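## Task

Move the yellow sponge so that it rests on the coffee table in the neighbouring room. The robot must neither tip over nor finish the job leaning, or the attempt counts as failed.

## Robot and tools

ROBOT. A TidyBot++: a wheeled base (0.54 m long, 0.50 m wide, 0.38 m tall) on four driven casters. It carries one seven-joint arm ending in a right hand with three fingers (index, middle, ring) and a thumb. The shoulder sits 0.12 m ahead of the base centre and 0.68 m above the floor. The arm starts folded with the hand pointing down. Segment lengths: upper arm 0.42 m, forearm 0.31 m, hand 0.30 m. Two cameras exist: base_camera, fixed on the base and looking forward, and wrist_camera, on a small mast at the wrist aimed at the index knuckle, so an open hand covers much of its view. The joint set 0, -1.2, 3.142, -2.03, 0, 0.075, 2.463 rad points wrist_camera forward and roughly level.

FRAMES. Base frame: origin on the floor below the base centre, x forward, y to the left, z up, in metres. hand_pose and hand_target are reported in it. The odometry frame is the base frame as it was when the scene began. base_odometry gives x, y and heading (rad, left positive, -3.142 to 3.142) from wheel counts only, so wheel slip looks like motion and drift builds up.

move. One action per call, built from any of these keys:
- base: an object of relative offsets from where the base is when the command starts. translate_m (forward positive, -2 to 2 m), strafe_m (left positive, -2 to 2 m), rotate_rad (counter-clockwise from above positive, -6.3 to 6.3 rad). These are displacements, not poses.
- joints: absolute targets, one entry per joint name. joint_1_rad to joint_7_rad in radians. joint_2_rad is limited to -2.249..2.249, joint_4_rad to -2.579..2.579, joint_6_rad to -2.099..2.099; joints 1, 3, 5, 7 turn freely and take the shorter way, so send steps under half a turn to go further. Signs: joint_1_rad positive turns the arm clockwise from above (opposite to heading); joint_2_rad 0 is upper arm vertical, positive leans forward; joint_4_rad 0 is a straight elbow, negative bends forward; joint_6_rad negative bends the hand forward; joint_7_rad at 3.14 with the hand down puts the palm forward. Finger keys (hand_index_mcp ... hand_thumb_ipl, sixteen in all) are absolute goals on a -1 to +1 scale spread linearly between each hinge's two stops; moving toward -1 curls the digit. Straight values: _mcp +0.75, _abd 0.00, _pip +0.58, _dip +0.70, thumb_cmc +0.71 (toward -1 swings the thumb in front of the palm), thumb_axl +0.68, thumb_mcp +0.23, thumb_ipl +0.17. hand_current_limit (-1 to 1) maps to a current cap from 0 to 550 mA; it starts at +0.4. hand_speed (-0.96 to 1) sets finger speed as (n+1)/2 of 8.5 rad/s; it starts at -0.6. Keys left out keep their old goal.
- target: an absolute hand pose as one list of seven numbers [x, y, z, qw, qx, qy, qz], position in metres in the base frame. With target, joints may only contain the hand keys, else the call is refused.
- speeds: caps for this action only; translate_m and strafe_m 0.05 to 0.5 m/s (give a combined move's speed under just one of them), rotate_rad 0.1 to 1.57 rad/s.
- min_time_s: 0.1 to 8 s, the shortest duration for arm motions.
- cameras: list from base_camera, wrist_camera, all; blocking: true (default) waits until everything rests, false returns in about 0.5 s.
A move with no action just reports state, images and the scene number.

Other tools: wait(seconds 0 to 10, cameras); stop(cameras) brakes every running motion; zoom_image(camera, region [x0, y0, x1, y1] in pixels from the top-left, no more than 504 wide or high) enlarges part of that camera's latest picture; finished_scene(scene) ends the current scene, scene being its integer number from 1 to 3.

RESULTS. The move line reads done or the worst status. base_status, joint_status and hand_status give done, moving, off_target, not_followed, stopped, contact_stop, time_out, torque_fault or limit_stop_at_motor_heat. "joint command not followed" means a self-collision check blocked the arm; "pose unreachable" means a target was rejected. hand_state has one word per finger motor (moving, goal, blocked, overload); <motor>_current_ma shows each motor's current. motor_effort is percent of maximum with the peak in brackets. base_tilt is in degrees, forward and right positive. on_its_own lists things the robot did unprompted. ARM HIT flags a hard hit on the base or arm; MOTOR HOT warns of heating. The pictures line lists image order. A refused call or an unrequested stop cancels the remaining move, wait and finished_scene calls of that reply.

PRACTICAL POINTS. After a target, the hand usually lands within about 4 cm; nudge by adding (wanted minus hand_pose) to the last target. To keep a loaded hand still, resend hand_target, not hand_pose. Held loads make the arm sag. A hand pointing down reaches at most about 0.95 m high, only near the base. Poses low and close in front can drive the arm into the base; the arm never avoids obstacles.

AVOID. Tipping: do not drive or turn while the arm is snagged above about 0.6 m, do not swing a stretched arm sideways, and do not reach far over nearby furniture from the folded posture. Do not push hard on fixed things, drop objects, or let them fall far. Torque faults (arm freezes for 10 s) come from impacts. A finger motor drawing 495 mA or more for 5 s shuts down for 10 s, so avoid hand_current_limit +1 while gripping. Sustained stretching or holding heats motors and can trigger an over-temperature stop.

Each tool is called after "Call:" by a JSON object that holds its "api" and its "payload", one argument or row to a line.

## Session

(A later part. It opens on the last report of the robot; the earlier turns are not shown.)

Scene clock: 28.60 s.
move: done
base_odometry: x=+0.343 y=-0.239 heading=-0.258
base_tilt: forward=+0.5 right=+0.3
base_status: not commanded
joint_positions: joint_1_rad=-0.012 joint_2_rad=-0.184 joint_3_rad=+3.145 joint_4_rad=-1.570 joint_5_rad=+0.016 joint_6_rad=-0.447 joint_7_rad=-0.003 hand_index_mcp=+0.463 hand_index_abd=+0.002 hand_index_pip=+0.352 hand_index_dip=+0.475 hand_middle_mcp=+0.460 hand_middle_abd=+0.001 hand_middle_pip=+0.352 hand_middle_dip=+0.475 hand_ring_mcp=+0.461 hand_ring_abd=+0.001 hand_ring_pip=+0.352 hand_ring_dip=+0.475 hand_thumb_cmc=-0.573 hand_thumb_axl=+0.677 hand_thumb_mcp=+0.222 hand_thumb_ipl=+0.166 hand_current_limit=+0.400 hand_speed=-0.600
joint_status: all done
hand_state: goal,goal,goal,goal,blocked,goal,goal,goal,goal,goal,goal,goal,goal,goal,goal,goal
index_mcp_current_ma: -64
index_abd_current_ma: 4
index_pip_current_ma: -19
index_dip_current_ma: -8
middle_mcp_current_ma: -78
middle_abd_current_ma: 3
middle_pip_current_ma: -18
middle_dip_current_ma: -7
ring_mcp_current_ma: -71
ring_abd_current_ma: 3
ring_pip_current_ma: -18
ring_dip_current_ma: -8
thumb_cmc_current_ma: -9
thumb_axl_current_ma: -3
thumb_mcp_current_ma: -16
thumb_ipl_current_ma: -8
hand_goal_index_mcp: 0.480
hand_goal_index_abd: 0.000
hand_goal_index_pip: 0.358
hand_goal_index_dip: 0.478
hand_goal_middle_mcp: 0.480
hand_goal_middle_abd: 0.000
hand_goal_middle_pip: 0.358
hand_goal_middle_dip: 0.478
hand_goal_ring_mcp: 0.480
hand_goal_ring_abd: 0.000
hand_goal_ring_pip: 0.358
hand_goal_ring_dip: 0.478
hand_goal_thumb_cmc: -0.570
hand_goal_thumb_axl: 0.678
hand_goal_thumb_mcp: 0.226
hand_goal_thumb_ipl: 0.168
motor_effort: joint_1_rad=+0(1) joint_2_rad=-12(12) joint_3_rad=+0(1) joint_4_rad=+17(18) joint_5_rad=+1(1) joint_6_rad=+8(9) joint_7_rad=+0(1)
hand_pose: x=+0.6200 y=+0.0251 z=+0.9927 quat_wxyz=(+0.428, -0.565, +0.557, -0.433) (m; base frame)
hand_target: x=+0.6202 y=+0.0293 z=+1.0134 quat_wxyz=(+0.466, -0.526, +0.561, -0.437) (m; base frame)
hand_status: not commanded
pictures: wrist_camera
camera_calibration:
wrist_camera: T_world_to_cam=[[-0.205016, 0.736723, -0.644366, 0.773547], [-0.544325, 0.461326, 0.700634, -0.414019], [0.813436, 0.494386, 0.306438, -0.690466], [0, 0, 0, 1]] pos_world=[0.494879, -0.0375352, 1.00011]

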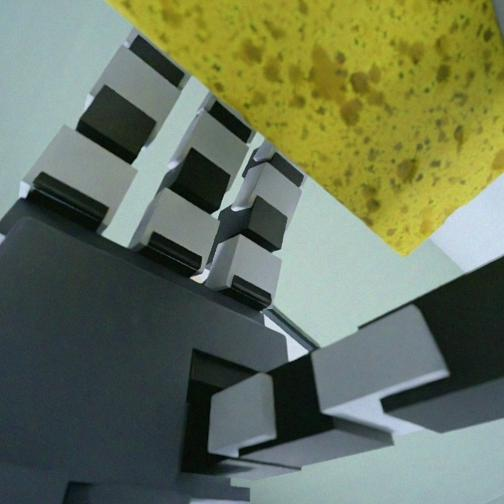

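Call:
{"api": "move", "payload": {
  "joints": {"hand_thumb_cmc": -0.75}
}}

Call:
{"api": "move", "payload": {
  "joints": {"hand_index_mcp": 0.25, "hand_middle_mcp": 0.25, "hand_ring_mcp": 0.25, "hand_index_pip": 0.19, "hand_middle_pip": 0.19, "hand_ring_pip": 0.19, "hand_index_dip": 0.38, "hand_middle_dip": 0.38, "hand_ring_dip": 0.38, "hand_thumb_mcp": -0.05, "hand_thumb_ipl": -0.1},
  "cameras": ["wrist_camera"]
}}

Scene clock: 29.33 s.
move: done
base_odometry: x=+0.343 y=-0.239 heading=-0.258
base_tilt: forward=+0.5 right=+0.2
base_status: not commanded
joint_positions: joint_1_rad=-0.012 joint_2_rad=-0.184 joint_3_rad=+3.145 joint_4_rad=-1.570 joint_5_rad=+0.016 joint_6_rad=-0.447 joint_7_rad=-0.003 hand_index_mcp=+0.463 hand_index_abd=+0.002 hand_index_pip=+0.352 hand_index_dip=+0.475 hand_middle_mcp=+0.460 hand_middle_abd=+0.001 hand_middle_pip=+0.352 hand_middle_dip=+0.475 hand_ring_mcp=+0.461 hand_ring_abd=+0.001 hand_ring_pip=+0.352 hand_ring_dip=+0.475 hand_thumb_cmc=-0.745 hand_thumb_axl=+0.677 hand_thumb_mcp=+0.222 hand_thumb_ipl=+0.166 hand_current_limit=+0.400 hand_speed=-0.600
joint_status: all done
hand_state: goal,goal,goal,goal,blocked,goal,goal,goal,goal,goal,goal,goal,goal,goal,goal,goal
index_mcp_current_ma: -64
index_abd_current_ma: 4
index_pip_current_ma: -19
index_dip_current_ma: -8
middle_mcp_current_ma: -78
middle_abd_current_ma: 3
middle_pip_current_ma: -18
middle_dip_current_ma: -7
ring_mcp_current_ma: -71
ring_abd_current_ma: 3
ring_pip_current_ma: -18
ring_dip_current_ma: -8
thumb_cmc_current_ma: 16
thumb_axl_current_ma: -3
thumb_mcp_current_ma: -16
thumb_ipl_current_ma: -8
hand_goal_index_mcp: 0.480
hand_goal_index_abd: 0.000
hand_goal_index_pip: 0.358
hand_goal_index_dip: 0.478
hand_goal_middle_mcp: 0.480
hand_goal_middle_abd: 0.000
hand_goal_middle_pip: 0.358
hand_goal_middle_dip: 0.478
hand_goal_ring_mcp: 0.480
hand_goal_ring_abd: 0.000
hand_goal_ring_pip: 0.358
hand_goal_ring_dip: 0.478
hand_goal_thumb_cmc: -0.750
hand_goal_thumb_axl: 0.678
hand_goal_thumb_mcp: 0.226
hand_goal_thumb_ipl: 0.168
motor_effort: joint_1_rad=+0(1) joint_2_rad=-12(12) joint_3_rad=+0(1) joint_4_rad=+17(18) joint_5_rad=+1(1) joint_6_rad=+7(9) joint_7_rad=+0(1)
hand_pose: x=+0.6200 y=+0.0251 z=+0.9927 quat_wxyz=(+0.428, -0.565, +0.557, -0.433) (m; base frame)
hand_target: x=+0.6202 y=+0.0293 z=+1.0134 quat_wxyz=(+0.466, -0.526, +0.561, -0.437) (m; base frame)
hand_status: not commanded
pictures: none

Scene clock: 30.00 s.
move: off_target
base_odometry: x=+0.343 y=-0.239 heading=-0.258
base_tilt: forward=+0.6 right=+0.2
base_status: not commanded
joint_positions: joint_1_rad=-0.012 joint_2_rad=-0.185 joint_3_rad=+3.145 joint_4_rad=-1.571 joint_5_rad=+0.016 joint_6_rad=-0.445 joint_7_rad=-0.003 hand_index_mcp=+0.274 hand_index_abd=+0.005 hand_index_pip=+0.213 hand_index_dip=+0.390 hand_middle_mcp=+0.263 hand_middle_abd=+0.001 hand_middle_pip=+0.202 hand_middle_dip=+0.385 hand_ring_mcp=+0.251 hand_ring_abd=+0.001 hand_ring_pip=+0.193 hand_ring_dip=+0.383 hand_thumb_cmc=-0.755 hand_thumb_axl=+0.675 hand_thumb_mcp=+0.030 hand_thumb_ipl=-0.059 hand_current_limit=+0.400 hand_speed=-0.600
joint_status: hand_index_mcp off_target (ended at +0.274, target +0.250); hand_index_pip off_target (ended at +0.213, target +0.190); hand_thumb_mcp off_target (ended at +0.030, target -0.050); hand_thumb_ipl off_target (ended at -0.059, target -0.100); the others done
hand_state: blocked,goal,blocked,goal,goal,goal,goal,goal,goal,goal,goal,goal,goal,goal,blocked,blocked
index_mcp_current_ma: 93
index_abd_current_ma: 13
index_pip_current_ma: 83
index_dip_current_ma: 33
middle_mcp_current_ma: 48
middle_abd_current_ma: 3
middle_pip_current_ma: 41
middle_dip_current_ma: 15
ring_mcp_current_ma: 4
ring_abd_current_ma: 3
ring_pip_current_ma: 10
ring_dip_current_ma: 8
thumb_cmc_current_ma: -16
thumb_axl_current_ma: -9
thumb_mcp_current_ma: 385
thumb_ipl_current_ma: 225
hand_goal_index_mcp: 0.250
hand_goal_index_abd: 0.000
hand_goal_index_pip: 0.190
hand_goal_index_dip: 0.380
hand_goal_middle_mcp: 0.250
hand_goal_middle_abd: 0.000
hand_goal_middle_pip: 0.190
hand_goal_middle_dip: 0.380
hand_goal_ring_mcp: 0.250
hand_goal_ring_abd: 0.000
hand_goal_ring_pip: 0.190
hand_goal_ring_dip: 0.380
hand_goal_thumb_cmc: -0.750
hand_goal_thumb_axl: 0.678
hand_goal_thumb_mcp: -0.050
hand_goal_thumb_ipl: -0.100
motor_effort: joint_1_rad=+0(1) joint_2_rad=-12(12) joint_3_rad=-1(1) joint_4_rad=+18(18) joint_5_rad=+1(1) joint_6_rad=+9(9) joint_7_rad=+0(1)
hand_pose: x=+0.6201 y=+0.0252 z=+0.9932 quat_wxyz=(+0.429, -0.565, +0.557, -0.433) (m; base frame)
hand_target: x=+0.6202 y=+0.0293 z=+1.0134 quat_wxyz=(+0.466, -0.526, +0.561, -0.437) (m; base frame)
hand_status: not commanded
pictures: wrist_camera
camera_calibration:
wrist_camera: T_world_to_cam=[[-0.203708, 0.736866, -0.644617, 0.773367], [-0.545682, 0.461209, 0.699655, -0.412525], [0.812856, 0.494281, 0.308143, -0.692061], [0, 0, 0, 1]] pos_world=[0.494979, -0.0375352, 1.0004]

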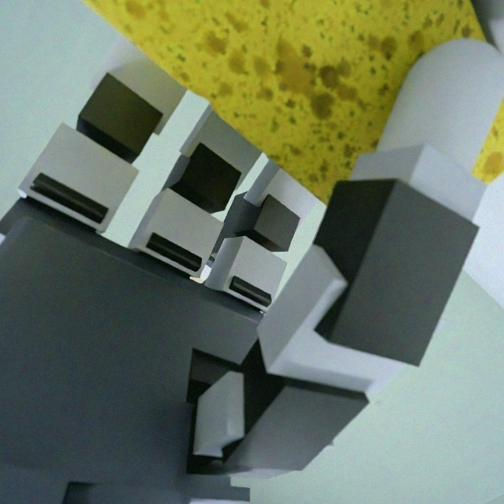

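Call:
{"api": "move", "payload": {
  "joints": {"hand_current_limit": 0.7, "hand_index_mcp": 0.21, "hand_middle_mcp": 0.19, "hand_ring_mcp": 0.17, "hand_index_pip": 0.16, "hand_middle_pip": 0.15, "hand_ring_pip": 0.14, "hand_index_dip": 0.35, "hand_middle_dip": 0.35, "hand_ring_dip": 0.35},
  "cameras": ["wrist_camera"]
}}

Scene clock: 30.67 s.
move: off_target
base_odometry: x=+0.343 y=-0.239 heading=-0.258
base_tilt: forward=+0.5 right=+0.3
base_status: not commanded
joint_positions: joint_1_rad=-0.012 joint_2_rad=-0.185 joint_3_rad=+3.145 joint_4_rad=-1.571 joint_5_rad=+0.016 joint_6_rad=-0.444 joint_7_rad=-0.003 hand_index_mcp=+0.268 hand_index_abd=+0.004 hand_index_pip=+0.213 hand_index_dip=+0.382 hand_middle_mcp=+0.254 hand_middle_abd=+0.001 hand_middle_pip=+0.196 hand_middle_dip=+0.376 hand_ring_mcp=+0.236 hand_ring_abd=+0.001 hand_ring_pip=+0.182 hand_ring_dip=+0.374 hand_thumb_cmc=-0.745 hand_thumb_axl=+0.677 hand_thumb_mcp=+0.032 hand_thumb_ipl=-0.059 hand_current_limit=+0.700 hand_speed=-0.600
joint_status: hand_index_mcp off_target (ended at +0.268, target +0.210); hand_index_pip off_target (ended at +0.213, target +0.160); hand_index_dip off_target (ended at +0.382, target +0.350); hand_middle_mcp off_target (ended at +0.254, target +0.190); hand_middle_pip off_target (ended at +0.196, target +0.150); hand_middle_dip off_target (ended at +0.376, target +0.350); hand_ring_mcp off_target (ended at +0.236, target +0.170); hand_ring_pip off_target (ended at +0.182, target +0.140); hand_ring_dip off_target (ended at +0.374, target +0.350); the others done
hand_state: blocked,goal,blocked,blocked,blocked,goal,blocked,blocked,blocked,goal,blocked,blocked,goal,goal,blocked,blocked
index_mcp_current_ma: 254
index_abd_current_ma: 11
index_pip_current_ma: 211
index_dip_current_ma: 123
middle_mcp_current_ma: 284
middle_abd_current_ma: 2
middle_pip_current_ma: 183
middle_dip_current_ma: 96
ring_mcp_current_ma: 291
ring_abd_current_ma: 3
ring_pip_current_ma: 164
ring_dip_current_ma: 86
thumb_cmc_current_ma: 16
thumb_axl_current_ma: -2
thumb_mcp_current_ma: 465
thumb_ipl_current_ma: 225
hand_goal_index_mcp: 0.210
hand_goal_index_abd: 0.000
hand_goal_index_pip: 0.160
hand_goal_index_dip: 0.350
hand_goal_middle_mcp: 0.190
hand_goal_middle_abd: 0.000
hand_goal_middle_pip: 0.150
hand_goal_middle_dip: 0.350
hand_goal_ring_mcp: 0.170
hand_goal_ring_abd: 0.000
hand_goal_ring_pip: 0.140
hand_goal_ring_dip: 0.350
hand_goal_thumb_cmc: -0.750
hand_goal_thumb_axl: 0.678
hand_goal_thumb_mcp: -0.050
hand_goal_thumb_ipl: -0.100
motor_effort: joint_1_rad=+1(1) joint_2_rad=-12(12) joint_3_rad=+0(1) joint_4_rad=+18(18) joint_5_rad=+1(1) joint_6_rad=+8(9) joint_7_rad=+0(1)
hand_pose: x=+0.6202 y=+0.0252 z=+0.9935 quat_wxyz=(+0.429, -0.564, +0.556, -0.434) (m; base frame)
hand_target: x=+0.6202 y=+0.0293 z=+1.0134 quat_wxyz=(+0.466, -0.526, +0.561, -0.437) (m; base frame)
hand_status: not commanded
pictures: wrist_camera
camera_calibration:
wrist_camera: T_world_to_cam=[[-0.202937, 0.73689, -0.644833, 0.773351], [-0.546537, 0.461173, 0.699011, -0.411543], [0.812474, 0.494281, 0.309149, -0.69302], [0, 0, 0, 1]] pos_world=[0.495078, -0.0375352, 1.0006]

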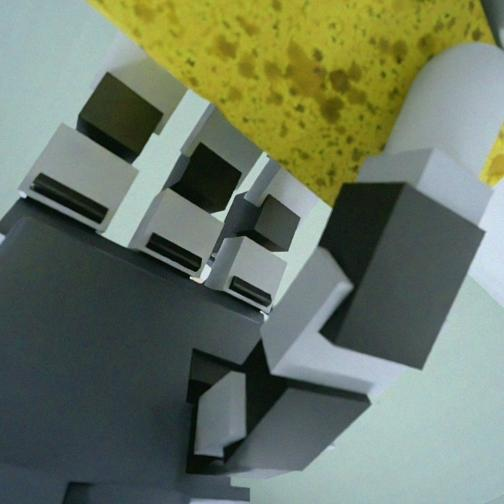

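Call:
{"api": "move", "payload": {
  "joints": {"joint_1_rad": 0, "joint_2_rad": -0.13, "joint_3_rad": 3.142, "joint_4_rad": -1.27, "joint_5_rad": 0, "joint_6_rad": -0.72, "joint_7_rad": -0.065},
  "min_time_s": 2,
  "cameras": ["wrist_camera"]
}}

Scene clock: 33.33 s.
move: done
base_odometry: x=+0.343 y=-0.239 heading=-0.258
base_tilt: forward=+0.5 right=+0.2
base_status: not commanded
joint_positions: joint_1_rad=-0.012 joint_2_rad=-0.143 joint_3_rad=+3.145 joint_4_rad=-1.314 joint_5_rad=+0.016 joint_6_rad=-0.638 joint_7_rad=-0.003 hand_index_mcp=+0.268 hand_index_abd=+0.003 hand_index_pip=+0.213 hand_index_dip=+0.382 hand_middle_mcp=+0.251 hand_middle_abd=+0.000 hand_middle_pip=+0.196 hand_middle_dip=+0.376 hand_ring_mcp=+0.228 hand_ring_abd=+0.001 hand_ring_pip=+0.182 hand_ring_dip=+0.374 hand_thumb_cmc=-0.740 hand_thumb_axl=+0.679 hand_thumb_mcp=+0.035 hand_thumb_ipl=-0.059 hand_current_limit=+0.700 hand_speed=-0.600
joint_status: all done
hand_state: blocked,goal,blocked,blocked,blocked,goal,blocked,blocked,blocked,goal,blocked,blocked,goal,goal,blocked,blocked
index_mcp_current_ma: 254
index_abd_current_ma: 6
index_pip_current_ma: 211
index_dip_current_ma: 123
middle_mcp_current_ma: 266
middle_abd_current_ma: 0
middle_pip_current_ma: 183
middle_dip_current_ma: 96
ring_mcp_current_ma: 254
ring_abd_current_ma: 3
ring_pip_current_ma: 164
ring_dip_current_ma: 86
thumb_cmc_current_ma: 32
thumb_axl_current_ma: 4
thumb_mcp_current_ma: 467
thumb_ipl_current_ma: 225
hand_goal_index_mcp: 0.210
hand_goal_index_abd: 0.000
hand_goal_index_pip: 0.160
hand_goal_index_dip: 0.350
hand_goal_middle_mcp: 0.190
hand_goal_middle_abd: 0.000
hand_goal_middle_pip: 0.150
hand_goal_middle_dip: 0.350
hand_goal_ring_mcp: 0.170
hand_goal_ring_abd: 0.000
hand_goal_ring_pip: 0.140
hand_goal_ring_dip: 0.350
hand_goal_thumb_cmc: -0.750
hand_goal_thumb_axl: 0.678
hand_goal_thumb_mcp: -0.050
hand_goal_thumb_ipl: -0.100
motor_effort: joint_1_rad=+1(2) joint_2_rad=-13(13) joint_3_rad=+0(2) joint_4_rad=+17(19) joint_5_rad=+1(2) joint_6_rad=+9(10) joint_7_rad=+1(2)
hand_pose: x=+0.6216 y=+0.0245 z=+1.0667 quat_wxyz=(+0.434, -0.559, +0.553, -0.440) (m; base frame)
hand_target: x=+0.6153 y=+0.0293 z=+1.0645 quat_wxyz=(+0.436, -0.548, +0.585, -0.409) (m; base frame)
hand_status: not commanded
pictures: wrist_camera
camera_calibration:
wrist_camera: T_world_to_cam=[[-0.187136, 0.738077, -0.648246, 0.815152], [-0.559773, 0.462158, 0.687796, -0.441511], [0.807239, 0.491582, 0.326669, -0.731855], [0, 0, 0, 1]] pos_world=[0.49618, -0.0378297, 1.07116]

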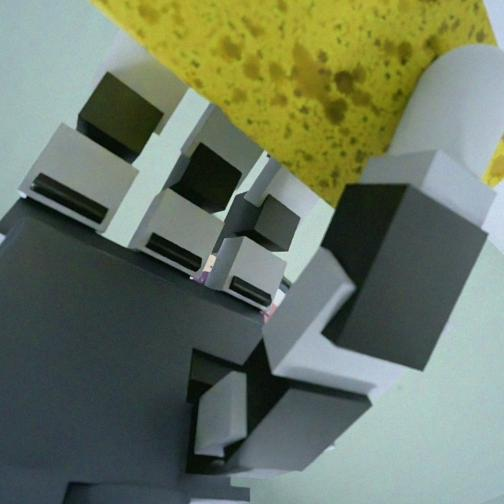

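Call:
{"api": "move", "payload": {
  "base": {"translate_m": -0.5},
  "speeds": {"translate_m": 0.3}
}}

Call:
{"api": "move", "payload": {
  "base": {"rotate_rad": -1.2},
  "speeds": {"rotate_rad": 0.8},
  "joints": {"joint_1_rad": 0, "joint_2_rad": -0.9, "joint_3_rad": 3.142, "joint_4_rad": -2.2, "joint_5_rad": 0, "joint_6_rad": -0.53, "joint_7_rad": -0.065},
  "min_time_s": 2,
  "cameras": ["all"]
}}

Scene clock: 38.07 s.
move: done
base_odometry: x=-0.141 y=-0.111 heading=-0.258
base_tilt: forward=+0.5 right=+0.3
base_status: done
joint_positions: joint_1_rad=-0.011 joint_2_rad=-0.128 joint_3_rad=+3.145 joint_4_rad=-1.313 joint_5_rad=+0.016 joint_6_rad=-0.640 joint_7_rad=-0.003 hand_index_mcp=+0.268 hand_index_abd=+0.002 hand_index_pip=+0.213 hand_index_dip=+0.382 hand_middle_mcp=+0.250 hand_middle_abd=+0.000 hand_middle_pip=+0.196 hand_middle_dip=+0.376 hand_ring_mcp=+0.227 hand_ring_abd=+0.001 hand_ring_pip=+0.182 hand_ring_dip=+0.374 hand_thumb_cmc=-0.740 hand_thumb_axl=+0.679 hand_thumb_mcp=+0.035 hand_thumb_ipl=-0.059 hand_current_limit=+0.700 hand_speed=-0.600
joint_status: not commanded
hand_state: blocked,goal,blocked,blocked,blocked,goal,blocked,blocked,blocked,goal,blocked,blocked,goal,goal,blocked,blocked
index_mcp_current_ma: 254
index_abd_current_ma: 6
index_pip_current_ma: 211
index_dip_current_ma: 123
middle_mcp_current_ma: 263
middle_abd_current_ma: 0
middle_pip_current_ma: 183
middle_dip_current_ma: 96
ring_mcp_current_ma: 250
ring_abd_current_ma: 3
ring_pip_current_ma: 164
ring_dip_current_ma: 86
thumb_cmc_current_ma: 34
thumb_axl_current_ma: 5
thumb_mcp_current_ma: 468
thumb_ipl_current_ma: 225
hand_goal_index_mcp: 0.210
hand_goal_index_abd: 0.000
hand_goal_index_pip: 0.160
hand_goal_index_dip: 0.350
hand_goal_middle_mcp: 0.190
hand_goal_middle_abd: 0.000
hand_goal_middle_pip: 0.150
hand_goal_middle_dip: 0.350
hand_goal_ring_mcp: 0.170
hand_goal_ring_abd: 0.000
hand_goal_ring_pip: 0.140
hand_goal_ring_dip: 0.350
hand_goal_thumb_cmc: -0.750
hand_goal_thumb_axl: 0.678
hand_goal_thumb_mcp: -0.050
hand_goal_thumb_ipl: -0.100
motor_effort: joint_1_rad=+1(1) joint_2_rad=-13(16) joint_3_rad=+0(1) joint_4_rad=+17(18) joint_5_rad=+1(1) joint_6_rad=+9(10) joint_7_rad=-1(1)
hand_pose: x=+0.6271 y=+0.0244 z=+1.0591 quat_wxyz=(+0.430, -0.562, +0.556, -0.435) (m; base frame)
hand_target: x=+0.6153 y=+0.0293 z=+1.0645 quat_wxyz=(+0.436, -0.548, +0.585, -0.409) (m; base frame)
hand_status: not commanded
pictures: none

Scene clock: 40.37 s.
move: done
base_odometry: x=-0.141 y=-0.111 heading=-1.458
base_tilt: forward=+0.5 right=+0.3
base_status: done
joint_positions: joint_1_rad=-0.008 joint_2_rad=-0.889 joint_3_rad=+3.143 joint_4_rad=-2.173 joint_5_rad=+0.016 joint_6_rad=-0.613 joint_7_rad=-0.003 hand_index_mcp=+0.268 hand_index_abd=+0.002 hand_index_pip=+0.213 hand_index_dip=+0.382 hand_middle_mcp=+0.250 hand_middle_abd=+0.000 hand_middle_pip=+0.196 hand_middle_dip=+0.376 hand_ring_mcp=+0.227 hand_ring_abd=+0.001 hand_ring_pip=+0.182 hand_ring_dip=+0.374 hand_thumb_cmc=-0.740 hand_thumb_axl=+0.680 hand_thumb_mcp=+0.035 hand_thumb_ipl=-0.059 hand_current_limit=+0.700 hand_speed=-0.600
joint_status: all done
hand_state: blocked,goal,blocked,blocked,blocked,goal,blocked,blocked,blocked,goal,blocked,blocked,goal,goal,blocked,blocked
index_mcp_current_ma: 254
index_abd_current_ma: 5
index_pip_current_ma: 211
index_dip_current_ma: 123
middle_mcp_current_ma: 263
middle_abd_current_ma: -1
middle_pip_current_ma: 183
middle_dip_current_ma: 96
ring_mcp_current_ma: 250
ring_abd_current_ma: 3
ring_pip_current_ma: 164
ring_dip_current_ma: 86
thumb_cmc_current_ma: 36
thumb_axl_current_ma: 5
thumb_mcp_current_ma: 468
thumb_ipl_current_ma: 225
hand_goal_index_mcp: 0.210
hand_goal_index_abd: 0.000
hand_goal_index_pip: 0.160
hand_goal_index_dip: 0.350
hand_goal_middle_mcp: 0.190
hand_goal_middle_abd: 0.000
hand_goal_middle_pip: 0.150
hand_goal_middle_dip: 0.350
hand_goal_ring_mcp: 0.170
hand_goal_ring_abd: 0.000
hand_goal_ring_pip: 0.140
hand_goal_ring_dip: 0.350
hand_goal_thumb_cmc: -0.750
hand_goal_thumb_axl: 0.678
hand_goal_thumb_mcp: -0.050
hand_goal_thumb_ipl: -0.100
motor_effort: joint_1_rad=+0(3) joint_2_rad=+7(15) joint_3_rad=+1(2) joint_4_rad=+18(18) joint_5_rad=+1(2) joint_6_rad=+8(10) joint_7_rad=+0(2)
hand_pose: x=+0.3523 y=+0.0220 z=+0.8587 quat_wxyz=(+0.409, -0.577, +0.572, -0.415) (m; base frame)
hand_target: x=+0.3624 y=+0.0294 z=+0.8697 quat_wxyz=(+0.445, -0.542, +0.578, -0.417) (m; base frame)
hand_status: not commanded
pictures: base_camera, wrist_camera
camera_calibration:
wrist_camera: T_world_to_cam=[[-0.242635, 0.738437, -0.629158, 0.634834], [-0.496668, 0.462542, 0.734422, -0.510258], [0.833336, 0.490679, 0.254529, -0.392397], [0, 0, 0, 1]] pos_world=[0.227603, -0.0402278, 0.874032]

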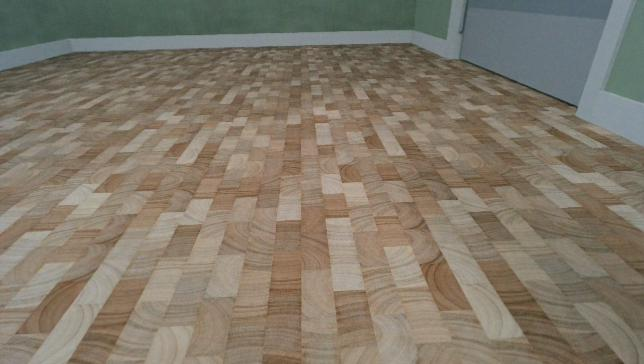

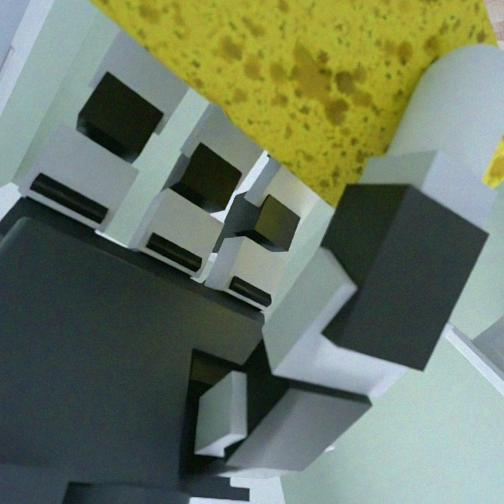

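Call:
{"api": "move", "payload": {
  "base": {"rotate_rad": -0.9},
  "cameras": ["base_camera"]
}}

Call:
{"api": "zoom_image", "payload": {
  "camera": "base_camera",
  "region": [0, 0, 504, 180]
}}

Call:
{"api": "move", "payload": {
  "base": {"rotate_rad": -1.1},
  "cameras": ["base_camera"]
}}

Call:
{"api": "move", "payload": {
  "base": {"rotate_rad": -1.1},
  "cameras": ["base_camera"]
}}

Scene clock: 42.33 s.
move: done
base_odometry: x=-0.141 y=-0.111 heading=-2.358
base_tilt: forward=+0.5 right=+0.3
base_status: done
joint_positions: joint_1_rad=-0.007 joint_2_rad=-0.889 joint_3_rad=+3.143 joint_4_rad=-2.173 joint_5_rad=+0.016 joint_6_rad=-0.612 joint_7_rad=-0.003 hand_index_mcp=+0.268 hand_index_abd=+0.002 hand_index_pip=+0.213 hand_index_dip=+0.382 hand_middle_mcp=+0.250 hand_middle_abd=+0.000 hand_middle_pip=+0.196 hand_middle_dip=+0.376 hand_ring_mcp=+0.227 hand_ring_abd=+0.001 hand_ring_pip=+0.182 hand_ring_dip=+0.374 hand_thumb_cmc=-0.740 hand_thumb_axl=+0.680 hand_thumb_mcp=+0.035 hand_thumb_ipl=-0.059 hand_current_limit=+0.700 hand_speed=-0.600
joint_status: not commanded
hand_state: blocked,goal,blocked,blocked,blocked,goal,blocked,blocked,blocked,goal,blocked,blocked,goal,goal,blocked,blocked
index_mcp_current_ma: 254
index_abd_current_ma: 5
index_pip_current_ma: 211
index_dip_current_ma: 123
middle_mcp_current_ma: 263
middle_abd_current_ma: -1
middle_pip_current_ma: 183
middle_dip_current_ma: 96
ring_mcp_current_ma: 250
ring_abd_current_ma: 3
ring_pip_current_ma: 164
ring_dip_current_ma: 86
thumb_cmc_current_ma: 36
thumb_axl_current_ma: 5
thumb_mcp_current_ma: 467
thumb_ipl_current_ma: 225
hand_goal_index_mcp: 0.210
hand_goal_index_abd: 0.000
hand_goal_index_pip: 0.160
hand_goal_index_dip: 0.350
hand_goal_middle_mcp: 0.190
hand_goal_middle_abd: 0.000
hand_goal_middle_pip: 0.150
hand_goal_middle_dip: 0.350
hand_goal_ring_mcp: 0.170
hand_goal_ring_abd: 0.000
hand_goal_ring_pip: 0.140
hand_goal_ring_dip: 0.350
hand_goal_thumb_cmc: -0.750
hand_goal_thumb_axl: 0.678
hand_goal_thumb_mcp: -0.050
hand_goal_thumb_ipl: -0.100
motor_effort: joint_1_rad=+1(1) joint_2_rad=+7(7) joint_3_rad=+0(1) joint_4_rad=+17(18) joint_5_rad=+1(1) joint_6_rad=+9(9) joint_7_rad=+1(2)
hand_pose: x=+0.3524 y=+0.0218 z=+0.8589 quat_wxyz=(+0.410, -0.577, +0.572, -0.415) (m; base frame)
hand_target: x=+0.3624 y=+0.0294 z=+0.8697 quat_wxyz=(+0.445, -0.542, +0.578, -0.417) (m; base frame)
hand_status: not commanded
pictures: base_camera

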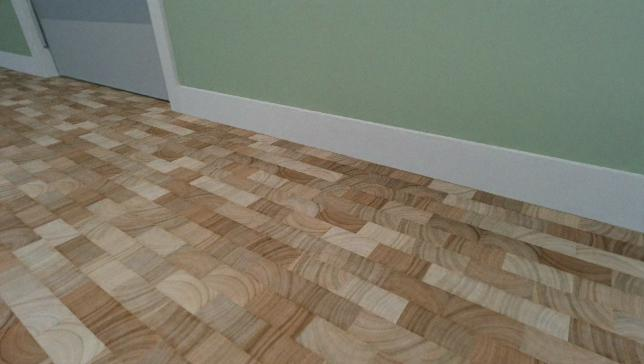

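Scaled by 1.000.

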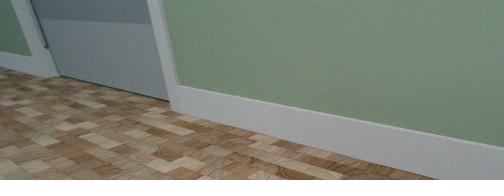

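Scene clock: 44.33 s.
move: done
base_odometry: x=-0.141 y=-0.111 heading=+2.825
base_tilt: forward=+0.5 right=+0.3
base_status: done
joint_positions: joint_1_rad=-0.007 joint_2_rad=-0.889 joint_3_rad=+3.143 joint_4_rad=-2.173 joint_5_rad=+0.016 joint_6_rad=-0.611 joint_7_rad=-0.003 hand_index_mcp=+0.268 hand_index_abd=+0.002 hand_index_pip=+0.213 hand_index_dip=+0.382 hand_middle_mcp=+0.250 hand_middle_abd=+0.000 hand_middle_pip=+0.196 hand_middle_dip=+0.376 hand_ring_mcp=+0.227 hand_ring_abd=+0.001 hand_ring_pip=+0.182 hand_ring_dip=+0.374 hand_thumb_cmc=-0.740 hand_thumb_axl=+0.680 hand_thumb_mcp=+0.035 hand_thumb_ipl=-0.059 hand_current_limit=+0.700 hand_speed=-0.600
joint_status: not commanded
hand_state: blocked,goal,blocked,blocked,blocked,goal,blocked,blocked,blocked,goal,blocked,blocked,goal,goal,blocked,blocked
index_mcp_current_ma: 254
index_abd_current_ma: 5
index_pip_current_ma: 211
index_dip_current_ma: 123
middle_mcp_current_ma: 263
middle_abd_current_ma: -1
middle_pip_current_ma: 183
middle_dip_current_ma: 96
ring_mcp_current_ma: 250
ring_abd_current_ma: 3
ring_pip_current_ma: 164
ring_dip_current_ma: 86
thumb_cmc_current_ma: 36
thumb_axl_current_ma: 5
thumb_mcp_current_ma: 468
thumb_ipl_current_ma: 225
hand_goal_index_mcp: 0.210
hand_goal_index_abd: 0.000
hand_goal_index_pip: 0.160
hand_goal_index_dip: 0.350
hand_goal_middle_mcp: 0.190
hand_goal_middle_abd: 0.000
hand_goal_middle_pip: 0.150
hand_goal_middle_dip: 0.350
hand_goal_ring_mcp: 0.170
hand_goal_ring_abd: 0.000
hand_goal_ring_pip: 0.140
hand_goal_ring_dip: 0.350
hand_goal_thumb_cmc: -0.750
hand_goal_thumb_axl: 0.678
hand_goal_thumb_mcp: -0.050
hand_goal_thumb_ipl: -0.100
motor_effort: joint_1_rad=+1(1) joint_2_rad=+7(7) joint_3_rad=+0(1) joint_4_rad=+17(18) joint_5_rad=+1(2) joint_6_rad=+8(9) joint_7_rad=+0(1)
hand_pose: x=+0.3525 y=+0.0217 z=+0.8590 quat_wxyz=(+0.410, -0.577, +0.572, -0.416) (m; base frame)
hand_target: x=+0.3624 y=+0.0294 z=+0.8697 quat_wxyz=(+0.445, -0.542, +0.578, -0.417) (m; base frame)
hand_status: not commanded
pictures: base_camera

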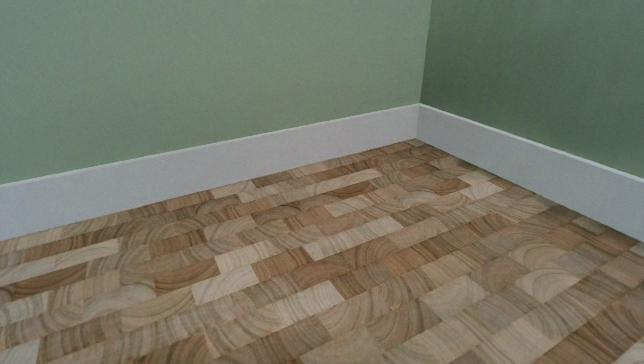

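Scene clock: 46.33 s.
move: done
base_odometry: x=-0.141 y=-0.111 heading=+1.725
base_tilt: forward=+0.5 right=+0.2
base_status: done
joint_positions: joint_1_rad=-0.007 joint_2_rad=-0.889 joint_3_rad=+3.143 joint_4_rad=-2.173 joint_5_rad=+0.016 joint_6_rad=-0.611 joint_7_rad=-0.003 hand_index_mcp=+0.268 hand_index_abd=+0.002 hand_index_pip=+0.213 hand_index_dip=+0.382 hand_middle_mcp=+0.250 hand_middle_abd=+0.000 hand_middle_pip=+0.196 hand_middle_dip=+0.376 hand_ring_mcp=+0.227 hand_ring_abd=+0.001 hand_ring_pip=+0.182 hand_ring_dip=+0.374 hand_thumb_cmc=-0.740 hand_thumb_axl=+0.680 hand_thumb_mcp=+0.035 hand_thumb_ipl=-0.059 hand_current_limit=+0.700 hand_speed=-0.600
joint_status: not commanded
hand_state: blocked,goal,blocked,blocked,blocked,goal,blocked,blocked,blocked,goal,blocked,blocked,goal,goal,blocked,blocked
index_mcp_current_ma: 254
index_abd_current_ma: 5
index_pip_current_ma: 211
index_dip_current_ma: 123
middle_mcp_current_ma: 263
middle_abd_current_ma: -1
middle_pip_current_ma: 183
middle_dip_current_ma: 96
ring_mcp_current_ma: 250
ring_abd_current_ma: 3
ring_pip_current_ma: 164
ring_dip_current_ma: 86
thumb_cmc_current_ma: 36
thumb_axl_current_ma: 5
thumb_mcp_current_ma: 468
thumb_ipl_current_ma: 225
hand_goal_index_mcp: 0.210
hand_goal_index_abd: 0.000
hand_goal_index_pip: 0.160
hand_goal_index_dip: 0.350
hand_goal_middle_mcp: 0.190
hand_goal_middle_abd: 0.000
hand_goal_middle_pip: 0.150
hand_goal_middle_dip: 0.350
hand_goal_ring_mcp: 0.170
hand_goal_ring_abd: 0.000
hand_goal_ring_pip: 0.140
hand_goal_ring_dip: 0.350
hand_goal_thumb_cmc: -0.750
hand_goal_thumb_axl: 0.678
hand_goal_thumb_mcp: -0.050
hand_goal_thumb_ipl: -0.100
motor_effort: joint_1_rad=+1(1) joint_2_rad=+7(7) joint_3_rad=+0(1) joint_4_rad=+18(18) joint_5_rad=+1(1) joint_6_rad=+9(9) joint_7_rad=+0(1)
hand_pose: x=+0.3526 y=+0.0217 z=+0.8591 quat_wxyz=(+0.410, -0.576, +0.572, -0.416) (m; base frame)
hand_target: x=+0.3624 y=+0.0294 z=+0.8697 quat_wxyz=(+0.445, -0.542, +0.578, -0.417) (m; base frame)
hand_status: not commanded
pictures: base_camera

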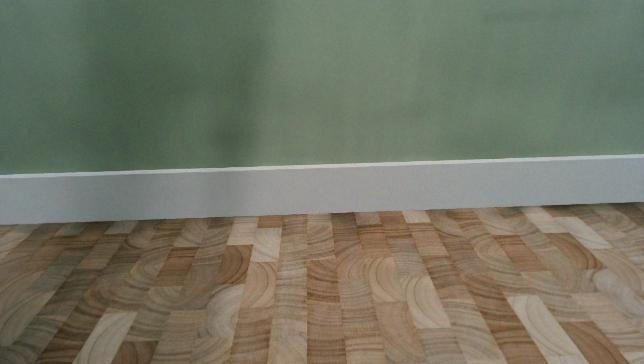

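Call:
{"api": "move", "payload": {
  "base": {"rotate_rad": 1.658}
}}

Scene clock: 49.17 s.
move: done
base_odometry: x=-0.141 y=-0.111 heading=-2.900
base_tilt: forward=+0.5 right=+0.2
base_status: done
joint_positions: joint_1_rad=-0.006 joint_2_rad=-0.889 joint_3_rad=+3.143 joint_4_rad=-2.173 joint_5_rad=+0.016 joint_6_rad=-0.611 joint_7_rad=-0.004 hand_index_mcp=+0.268 hand_index_abd=+0.002 hand_index_pip=+0.213 hand_index_dip=+0.382 hand_middle_mcp=+0.250 hand_middle_abd=+0.000 hand_middle_pip=+0.196 hand_middle_dip=+0.376 hand_ring_mcp=+0.227 hand_ring_abd=+0.001 hand_ring_pip=+0.182 hand_ring_dip=+0.374 hand_thumb_cmc=-0.740 hand_thumb_axl=+0.680 hand_thumb_mcp=+0.035 hand_thumb_ipl=-0.059 hand_current_limit=+0.700 hand_speed=-0.600
joint_status: not commanded
hand_state: blocked,goal,blocked,blocked,blocked,goal,blocked,blocked,blocked,goal,blocked,blocked,goal,goal,blocked,blocked
index_mcp_current_ma: 254
index_abd_current_ma: 5
index_pip_current_ma: 211
index_dip_current_ma: 123
middle_mcp_current_ma: 263
middle_abd_current_ma: -1
middle_pip_current_ma: 183
middle_dip_current_ma: 96
ring_mcp_current_ma: 250
ring_abd_current_ma: 3
ring_pip_current_ma: 164
ring_dip_current_ma: 86
thumb_cmc_current_ma: 36
thumb_axl_current_ma: 5
thumb_mcp_current_ma: 468
thumb_ipl_current_ma: 225
hand_goal_index_mcp: 0.210
hand_goal_index_abd: 0.000
hand_goal_index_pip: 0.160
hand_goal_index_dip: 0.350
hand_goal_middle_mcp: 0.190
hand_goal_middle_abd: 0.000
hand_goal_middle_pip: 0.150
hand_goal_middle_dip: 0.350
hand_goal_ring_mcp: 0.170
hand_goal_ring_abd: 0.000
hand_goal_ring_pip: 0.140
hand_goal_ring_dip: 0.350
hand_goal_thumb_cmc: -0.750
hand_goal_thumb_axl: 0.678
hand_goal_thumb_mcp: -0.050
hand_goal_thumb_ipl: -0.100
motor_effort: joint_1_rad=+1(1) joint_2_rad=+6(7) joint_3_rad=+0(1) joint_4_rad=+18(18) joint_5_rad=+1(1) joint_6_rad=+8(9) joint_7_rad=+0(1)
hand_pose: x=+0.3526 y=+0.0215 z=+0.8591 quat_wxyz=(+0.410, -0.576, +0.572, -0.416) (m; base frame)
hand_target: x=+0.3624 y=+0.0294 z=+0.8697 quat_wxyz=(+0.445, -0.542, +0.578, -0.417) (m; base frame)
hand_status: not commanded
pictures: none

Call:
{"api": "move", "payload": {
  "base": {"translate_m": -0.2, "strafe_m": 1.6},
  "speeds": {"strafe_m": 0.4},
  "cameras": ["all"]
}}

Scene clock: 54.40 s.
move: done
base_odometry: x=+0.436 y=-1.616 heading=-2.899
base_tilt: forward=+0.5 right=+0.2
base_status: done
joint_positions: joint_1_rad=-0.006 joint_2_rad=-0.889 joint_3_rad=+3.143 joint_4_rad=-2.173 joint_5_rad=+0.016 joint_6_rad=-0.611 joint_7_rad=-0.004 hand_index_mcp=+0.268 hand_index_abd=+0.002 hand_index_pip=+0.213 hand_index_dip=+0.382 hand_middle_mcp=+0.250 hand_middle_abd=+0.000 hand_middle_pip=+0.196 hand_middle_dip=+0.376 hand_ring_mcp=+0.227 hand_ring_abd=+0.001 hand_ring_pip=+0.182 hand_ring_dip=+0.374 hand_thumb_cmc=-0.740 hand_thumb_axl=+0.680 hand_thumb_mcp=+0.035 hand_thumb_ipl=-0.059 hand_current_limit=+0.700 hand_speed=-0.600
joint_status: not commanded
hand_state: blocked,goal,blocked,blocked,blocked,goal,blocked,blocked,blocked,goal,blocked,blocked,goal,goal,blocked,blocked
index_mcp_current_ma: 254
index_abd_current_ma: 5
index_pip_current_ma: 211
index_dip_current_ma: 123
middle_mcp_current_ma: 263
middle_abd_current_ma: -1
middle_pip_current_ma: 183
middle_dip_current_ma: 96
ring_mcp_current_ma: 250
ring_abd_current_ma: 2
ring_pip_current_ma: 164
ring_dip_current_ma: 86
thumb_cmc_current_ma: 36
thumb_axl_current_ma: 5
thumb_mcp_current_ma: 467
thumb_ipl_current_ma: 225
hand_goal_index_mcp: 0.210
hand_goal_index_abd: 0.000
hand_goal_index_pip: 0.160
hand_goal_index_dip: 0.350
hand_goal_middle_mcp: 0.190
hand_goal_middle_abd: 0.000
hand_goal_middle_pip: 0.150
hand_goal_middle_dip: 0.350
hand_goal_ring_mcp: 0.170
hand_goal_ring_abd: 0.000
hand_goal_ring_pip: 0.140
hand_goal_ring_dip: 0.350
hand_goal_thumb_cmc: -0.750
hand_goal_thumb_axl: 0.678
hand_goal_thumb_mcp: -0.050
hand_goal_thumb_ipl: -0.100
motor_effort: joint_1_rad=+1(1) joint_2_rad=+7(7) joint_3_rad=+0(2) joint_4_rad=+17(18) joint_5_rad=+1(1) joint_6_rad=+9(9) joint_7_rad=+0(2)
hand_pose: x=+0.3526 y=+0.0216 z=+0.8591 quat_wxyz=(+0.410, -0.576, +0.572, -0.416) (m; base frame)
hand_target: x=+0.3624 y=+0.0294 z=+0.8697 quat_wxyz=(+0.445, -0.542, +0.578, -0.417) (m; base frame)
hand_status: not commanded
pictures: base_camera, wrist_camera
camera_calibration:
wrist_camera: T_world_to_cam=[[-0.239918, 0.739085, -0.629439, 0.634868], [-0.496895, 0.463515, 0.733655, -0.509523], [0.833987, 0.488782, 0.256042, -0.394094], [0, 0, 0, 1]] pos_world=[0.227806, -0.0404237, 0.874329]

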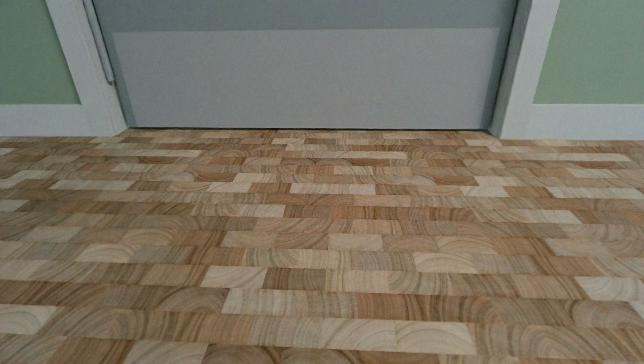

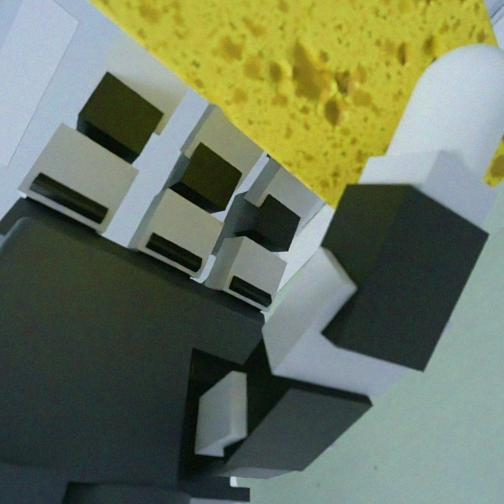

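Call:
{"api": "zoom_image", "payload": {
  "camera": "base_camera",
  "region": [30, 0, 190, 160]
}}

Call:
{"api": "zoom_image", "payload": {
  "camera": "base_camera",
  "region": [440, 0, 600, 160]
}}

Scaled by 3.150.

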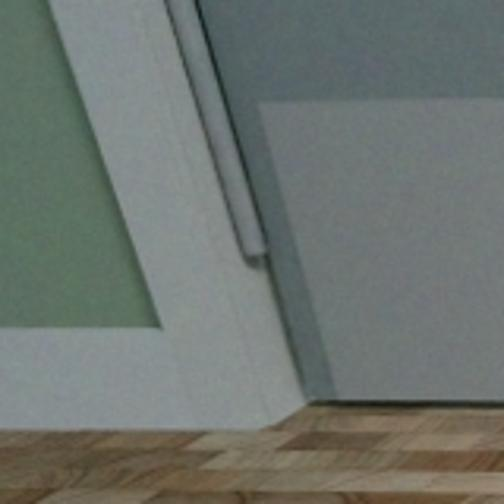

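Scaled by 3.150.

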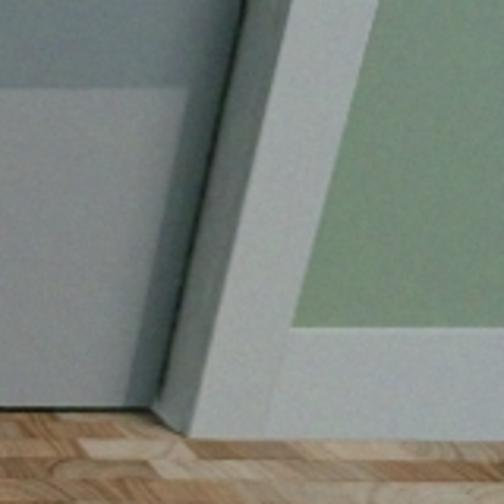

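Call:
{"api": "move", "payload": {
  "joints": {"joint_1_rad": -0.5, "joint_2_rad": -1.2, "joint_3_rad": 3.142, "joint_4_rad": -2.03, "joint_5_rad": 0, "joint_6_rad": 0.45, "joint_7_rad": 2.463},
  "min_time_s": 2,
  "cameras": ["wrist_camera"]
}}

Scene clock: 57.93 s.
move: done
base_odometry: x=+0.436 y=-1.616 heading=-2.899
base_tilt: forward=+0.5 right=+0.2
base_status: not commanded
joint_positions: joint_1_rad=-0.488 joint_2_rad=-1.196 joint_3_rad=+3.143 joint_4_rad=-2.062 joint_5_rad=+0.016 joint_6_rad=+0.375 joint_7_rad=+2.397 hand_index_mcp=+0.268 hand_index_abd=+0.002 hand_index_pip=+0.213 hand_index_dip=+0.382 hand_middle_mcp=+0.249 hand_middle_abd=+0.000 hand_middle_pip=+0.196 hand_middle_dip=+0.374 hand_ring_mcp=+0.223 hand_ring_abd=+0.002 hand_ring_pip=+0.182 hand_ring_dip=+0.373 hand_thumb_cmc=-0.735 hand_thumb_axl=+0.680 hand_thumb_mcp=+0.037 hand_thumb_ipl=-0.059 hand_current_limit=+0.700 hand_speed=-0.600
joint_status: all done
hand_state: blocked,goal,blocked,blocked,blocked,goal,blocked,blocked,blocked,goal,blocked,blocked,goal,goal,blocked,blocked
index_mcp_current_ma: 254
index_abd_current_ma: 5
index_pip_current_ma: 211
index_dip_current_ma: 123
middle_mcp_current_ma: 255
middle_abd_current_ma: -1
middle_pip_current_ma: 183
middle_dip_current_ma: 88
ring_mcp_current_ma: 229
ring_abd_current_ma: 3
ring_pip_current_ma: 164
ring_dip_current_ma: 85
thumb_cmc_current_ma: 54
thumb_axl_current_ma: 7
thumb_mcp_current_ma: 467
thumb_ipl_current_ma: 225
hand_goal_index_mcp: 0.210
hand_goal_index_abd: 0.000
hand_goal_index_pip: 0.160
hand_goal_index_dip: 0.350
hand_goal_middle_mcp: 0.190
hand_goal_middle_abd: 0.000
hand_goal_middle_pip: 0.150
hand_goal_middle_dip: 0.350
hand_goal_ring_mcp: 0.170
hand_goal_ring_abd: 0.000
hand_goal_ring_pip: 0.140
hand_goal_ring_dip: 0.350
hand_goal_thumb_cmc: -0.750
hand_goal_thumb_axl: 0.678
hand_goal_thumb_mcp: -0.050
hand_goal_thumb_ipl: -0.100
motor_effort: joint_1_rad=+1(3) joint_2_rad=+17(18) joint_3_rad=+0(2) joint_4_rad=+12(19) joint_5_rad=+1(2) joint_6_rad=+4(11) joint_7_rad=+1(2)
hand_pose: x=+0.1059 y=-0.0876 z=+1.3284 quat_wxyz=(-0.170, -0.190, -0.151, -0.955) (m; base frame)
hand_target: x=+0.0677 y=-0.1077 z=+1.3456 quat_wxyz=(-0.191, -0.145, -0.121, -0.963) (m; base frame)
hand_status: not commanded
pictures: wrist_camera
camera_calibration:
wrist_camera: T_world_to_cam=[[0.459124, -0.888078, -0.0228857, -0.0706297], [0.248433, 0.153085, -0.956476, 1.21332], [0.852928, 0.433455, 0.290913, -0.308342], [0, 0, 0, 1]] pos_world=[-0.00600728, -0.114813, 1.2486]

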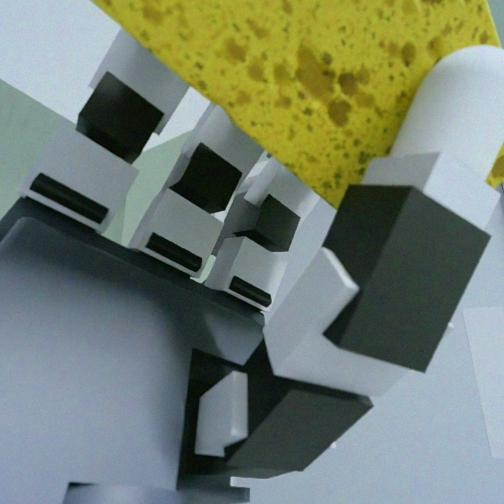

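Call:
{"api": "zoom_image", "payload": {
  "camera": "wrist_camera",
  "region": [344, 280, 504, 504]
}}

Call:
{"api": "move", "payload": {
  "joints": {"joint_1_rad": -0.9, "joint_6_rad": 0.3},
  "min_time_s": 1,
  "cameras": ["wrist_camera"]
}}

Call:
{"api": "zoom_image", "payload": {
  "camera": "wrist_camera",
  "region": [344, 280, 504, 504]
}}

Scaled by 2.250 from the camera's 504x504 image, which has a finer 720x720 frame.

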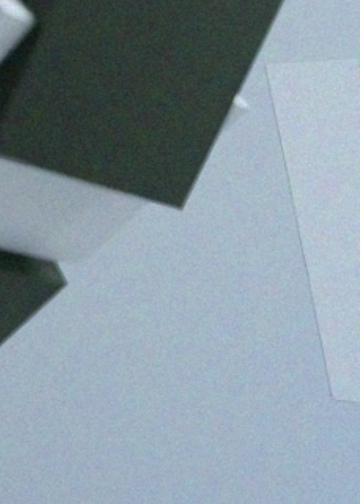

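Scene clock: 59.67 s.
move: done
base_odometry: x=+0.436 y=-1.616 heading=-2.899
base_tilt: forward=+0.5 right=+0.2
base_status: not commanded
joint_positions: joint_1_rad=-0.887 joint_2_rad=-1.196 joint_3_rad=+3.143 joint_4_rad=-2.062 joint_5_rad=+0.016 joint_6_rad=+0.368 joint_7_rad=+2.400 hand_index_mcp=+0.268 hand_index_abd=+0.002 hand_index_pip=+0.213 hand_index_dip=+0.382 hand_middle_mcp=+0.249 hand_middle_abd=+0.000 hand_middle_pip=+0.196 hand_middle_dip=+0.374 hand_ring_mcp=+0.223 hand_ring_abd=+0.002 hand_ring_pip=+0.182 hand_ring_dip=+0.373 hand_thumb_cmc=-0.735 hand_thumb_axl=+0.680 hand_thumb_mcp=+0.037 hand_thumb_ipl=-0.059 hand_current_limit=+0.700 hand_speed=-0.600
joint_status: all done
hand_state: blocked,goal,blocked,blocked,blocked,goal,blocked,blocked,blocked,goal,blocked,blocked,goal,goal,blocked,blocked
index_mcp_current_ma: 254
index_abd_current_ma: 5
index_pip_current_ma: 211
index_dip_current_ma: 123
middle_mcp_current_ma: 255
middle_abd_current_ma: -1
middle_pip_current_ma: 183
middle_dip_current_ma: 88
ring_mcp_current_ma: 229
ring_abd_current_ma: 3
ring_pip_current_ma: 164
ring_dip_current_ma: 85
thumb_cmc_current_ma: 54
thumb_axl_current_ma: 7
thumb_mcp_current_ma: 468
thumb_ipl_current_ma: 225
hand_goal_index_mcp: 0.210
hand_goal_index_abd: 0.000
hand_goal_index_pip: 0.160
hand_goal_index_dip: 0.350
hand_goal_middle_mcp: 0.190
hand_goal_middle_abd: 0.000
hand_goal_middle_pip: 0.150
hand_goal_middle_dip: 0.350
hand_goal_ring_mcp: 0.170
hand_goal_ring_abd: 0.000
hand_goal_ring_pip: 0.140
hand_goal_ring_dip: 0.350
hand_goal_thumb_cmc: -0.750
hand_goal_thumb_axl: 0.678
hand_goal_thumb_mcp: -0.050
hand_goal_thumb_ipl: -0.100
motor_effort: joint_1_rad=+0(2) joint_2_rad=+16(17) joint_3_rad=+1(1) joint_4_rad=+12(13) joint_5_rad=+1(1) joint_6_rad=+3(5) joint_7_rad=+0(1)
hand_pose: x=+0.1421 y=-0.0843 z=+1.3278 quat_wxyz=(+0.022, -0.158, -0.189, -0.969) (m; base frame)
hand_target: x=+0.1411 y=-0.0847 z=+1.3328 quat_wxyz=(+0.004, -0.164, -0.204, -0.965) (m; base frame)
hand_status: not commanded
pictures: wrist_camera
camera_calibration:
wrist_camera: T_world_to_cam=[[0.766387, -0.642015, -0.0216477, -0.108911], [0.166602, 0.231197, -0.958536, 1.22417], [0.620399, 0.731003, 0.284147, -0.273256], [0, 0, 0, 1]] pos_world=[0.0490462, -0.153195, 1.2487]

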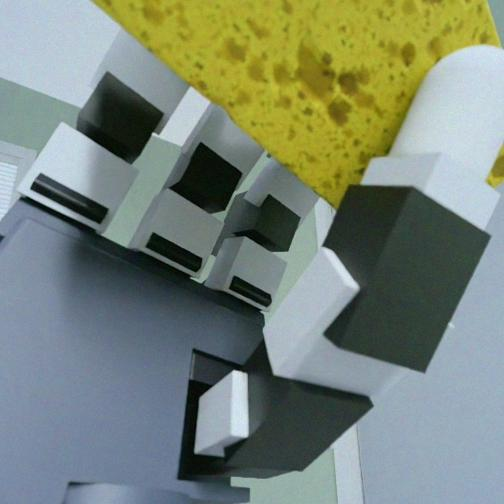

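Scaled by 2.250 from the camera's 504x504 image, which has a finer 720x720 frame.

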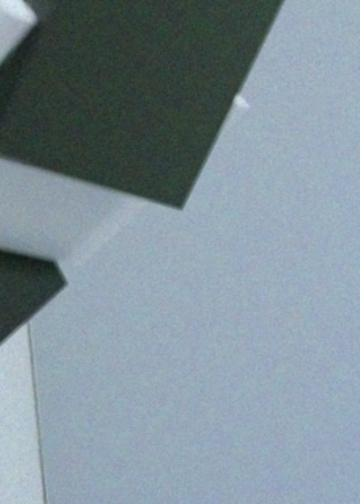

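Call:
{"api": "move", "payload": {
  "joints": {"joint_1_rad": -0.2, "joint_6_rad": 0.3},
  "min_time_s": 1,
  "cameras": ["wrist_camera"]
}}

Call:
{"api": "zoom_image", "payload": {
  "camera": "wrist_camera",
  "region": [344, 280, 504, 504]
}}

Call:
{"api": "move", "payload": {
  "joints": {"joint_1_rad": -0.2, "joint_6_rad": 0.65},
  "min_time_s": 1,
  "cameras": ["wrist_camera"]
}}

Scene clock: 61.90 s.
move: done
base_odometry: x=+0.436 y=-1.616 heading=-2.899
base_tilt: forward=+0.5 right=+0.2
base_status: not commanded
joint_positions: joint_1_rad=-0.213 joint_2_rad=-1.196 joint_3_rad=+3.143 joint_4_rad=-2.062 joint_5_rad=+0.016 joint_6_rad=+0.368 joint_7_rad=+2.400 hand_index_mcp=+0.268 hand_index_abd=+0.002 hand_index_pip=+0.213 hand_index_dip=+0.382 hand_middle_mcp=+0.249 hand_middle_abd=+0.000 hand_middle_pip=+0.196 hand_middle_dip=+0.374 hand_ring_mcp=+0.223 hand_ring_abd=+0.002 hand_ring_pip=+0.182 hand_ring_dip=+0.373 hand_thumb_cmc=-0.735 hand_thumb_axl=+0.680 hand_thumb_mcp=+0.037 hand_thumb_ipl=-0.059 hand_current_limit=+0.700 hand_speed=-0.600
joint_status: all done
hand_state: blocked,goal,blocked,blocked,blocked,goal,blocked,blocked,blocked,goal,blocked,blocked,goal,goal,blocked,blocked
index_mcp_current_ma: 254
index_abd_current_ma: 5
index_pip_current_ma: 211
index_dip_current_ma: 123
middle_mcp_current_ma: 255
middle_abd_current_ma: -1
middle_pip_current_ma: 183
middle_dip_current_ma: 88
ring_mcp_current_ma: 229
ring_abd_current_ma: 3
ring_pip_current_ma: 164
ring_dip_current_ma: 85
thumb_cmc_current_ma: 54
thumb_axl_current_ma: 7
thumb_mcp_current_ma: 467
thumb_ipl_current_ma: 225
hand_goal_index_mcp: 0.210
hand_goal_index_abd: 0.000
hand_goal_index_pip: 0.160
hand_goal_index_dip: 0.350
hand_goal_middle_mcp: 0.190
hand_goal_middle_abd: 0.000
hand_goal_middle_pip: 0.150
hand_goal_middle_dip: 0.350
hand_goal_ring_mcp: 0.170
hand_goal_ring_abd: 0.000
hand_goal_ring_pip: 0.140
hand_goal_ring_dip: 0.350
hand_goal_thumb_cmc: -0.750
hand_goal_thumb_axl: 0.678
hand_goal_thumb_mcp: -0.050
hand_goal_thumb_ipl: -0.100
motor_effort: joint_1_rad=+1(2) joint_2_rad=+17(17) joint_3_rad=+1(1) joint_4_rad=+12(13) joint_5_rad=+1(1) joint_6_rad=+3(5) joint_7_rad=+0(1)
hand_pose: x=+0.0844 y=-0.0803 z=+1.3278 quat_wxyz=(-0.300, -0.212, -0.126, -0.922) (m; base frame)
hand_target: x=+0.0813 y=-0.0790 z=+1.3328 quat_wxyz=(-0.327, -0.224, -0.136, -0.908) (m; base frame)
hand_status: not commanded
pictures: wrist_camera
camera_calibration:
wrist_camera: T_world_to_cam=[[0.198372, -0.979889, -0.0215742, -0.0413722], [0.274465, 0.0766675, -0.958536, 1.21132], [0.940913, 0.184225, 0.284154, -0.311456], [0, 0, 0, 1]] pos_world=[-0.0312033, -0.0760307, 1.2487]

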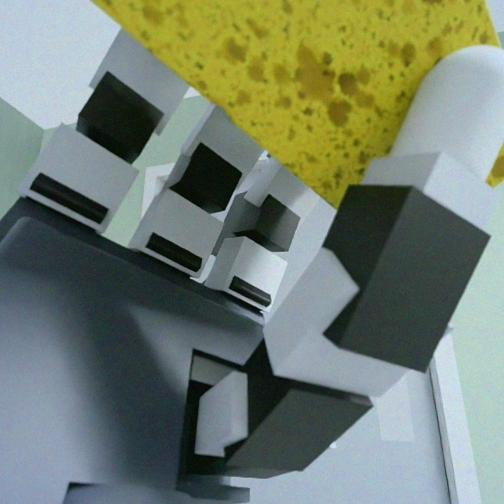

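Scaled by 2.250 from the camera's 504x504 image, which has a finer 720x720 frame.

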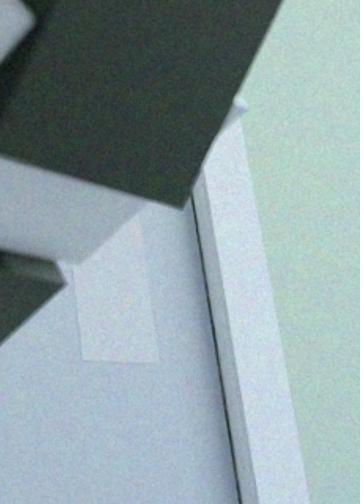

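Scene clock: 63.20 s.
move: done
base_odometry: x=+0.436 y=-1.616 heading=-2.899
base_tilt: forward=+0.5 right=+0.2
base_status: not commanded
joint_positions: joint_1_rad=-0.213 joint_2_rad=-1.196 joint_3_rad=+3.143 joint_4_rad=-2.062 joint_5_rad=+0.016 joint_6_rad=+0.582 joint_7_rad=+2.400 hand_index_mcp=+0.268 hand_index_abd=+0.002 hand_index_pip=+0.213 hand_index_dip=+0.382 hand_middle_mcp=+0.249 hand_middle_abd=+0.000 hand_middle_pip=+0.196 hand_middle_dip=+0.374 hand_ring_mcp=+0.223 hand_ring_abd=+0.002 hand_ring_pip=+0.182 hand_ring_dip=+0.373 hand_thumb_cmc=-0.735 hand_thumb_axl=+0.680 hand_thumb_mcp=+0.038 hand_thumb_ipl=-0.059 hand_current_limit=+0.700 hand_speed=-0.600
joint_status: all done
hand_state: blocked,goal,blocked,blocked,blocked,goal,blocked,blocked,blocked,goal,blocked,blocked,goal,goal,blocked,blocked
index_mcp_current_ma: 254
index_abd_current_ma: 5
index_pip_current_ma: 211
index_dip_current_ma: 123
middle_mcp_current_ma: 255
middle_abd_current_ma: -1
middle_pip_current_ma: 183
middle_dip_current_ma: 88
ring_mcp_current_ma: 229
ring_abd_current_ma: 3
ring_pip_current_ma: 163
ring_dip_current_ma: 85
thumb_cmc_current_ma: 54
thumb_axl_current_ma: 7
thumb_mcp_current_ma: 467
thumb_ipl_current_ma: 225
hand_goal_index_mcp: 0.210
hand_goal_index_abd: 0.000
hand_goal_index_pip: 0.160
hand_goal_index_dip: 0.350
hand_goal_middle_mcp: 0.190
hand_goal_middle_abd: 0.000
hand_goal_middle_pip: 0.150
hand_goal_middle_dip: 0.350
hand_goal_ring_mcp: 0.170
hand_goal_ring_abd: 0.000
hand_goal_ring_pip: 0.140
hand_goal_ring_dip: 0.350
hand_goal_thumb_cmc: -0.750
hand_goal_thumb_axl: 0.678
hand_goal_thumb_mcp: -0.050
hand_goal_thumb_ipl: -0.100
motor_effort: joint_1_rad=+1(2) joint_2_rad=+17(18) joint_3_rad=+0(1) joint_4_rad=+11(13) joint_5_rad=+1(1) joint_6_rad=+2(5) joint_7_rad=+0(1)
hand_pose: x=+0.0222 y=-0.0929 z=+1.3430 quat_wxyz=(-0.306, -0.120, -0.074, -0.942) (m; base frame)
hand_target: x=-0.0213 y=-0.0998 z=+1.3523 quat_wxyz=(-0.338, -0.077, -0.047, -0.937) (m; base frame)
hand_status: not commanded
pictures: wrist_camera
camera_calibration:
wrist_camera: T_world_to_cam=[[0.204894, -0.97855, -0.0213834, -0.0413067], [0.467193, 0.116974, -0.876383, 1.13304], [0.860087, 0.169576, 0.481139, -0.519044], [0, 0, 0, 1]] pos_world=[-0.0744613, -0.0849398, 1.24183]

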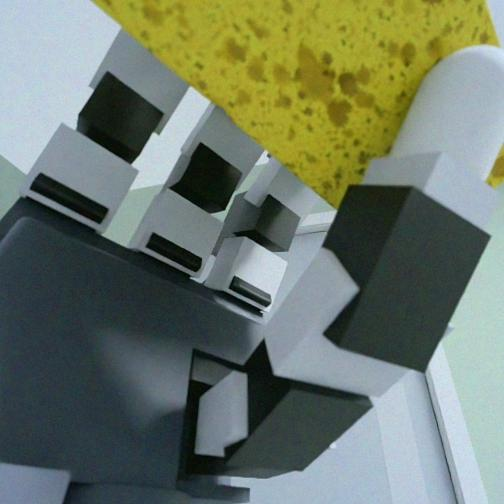

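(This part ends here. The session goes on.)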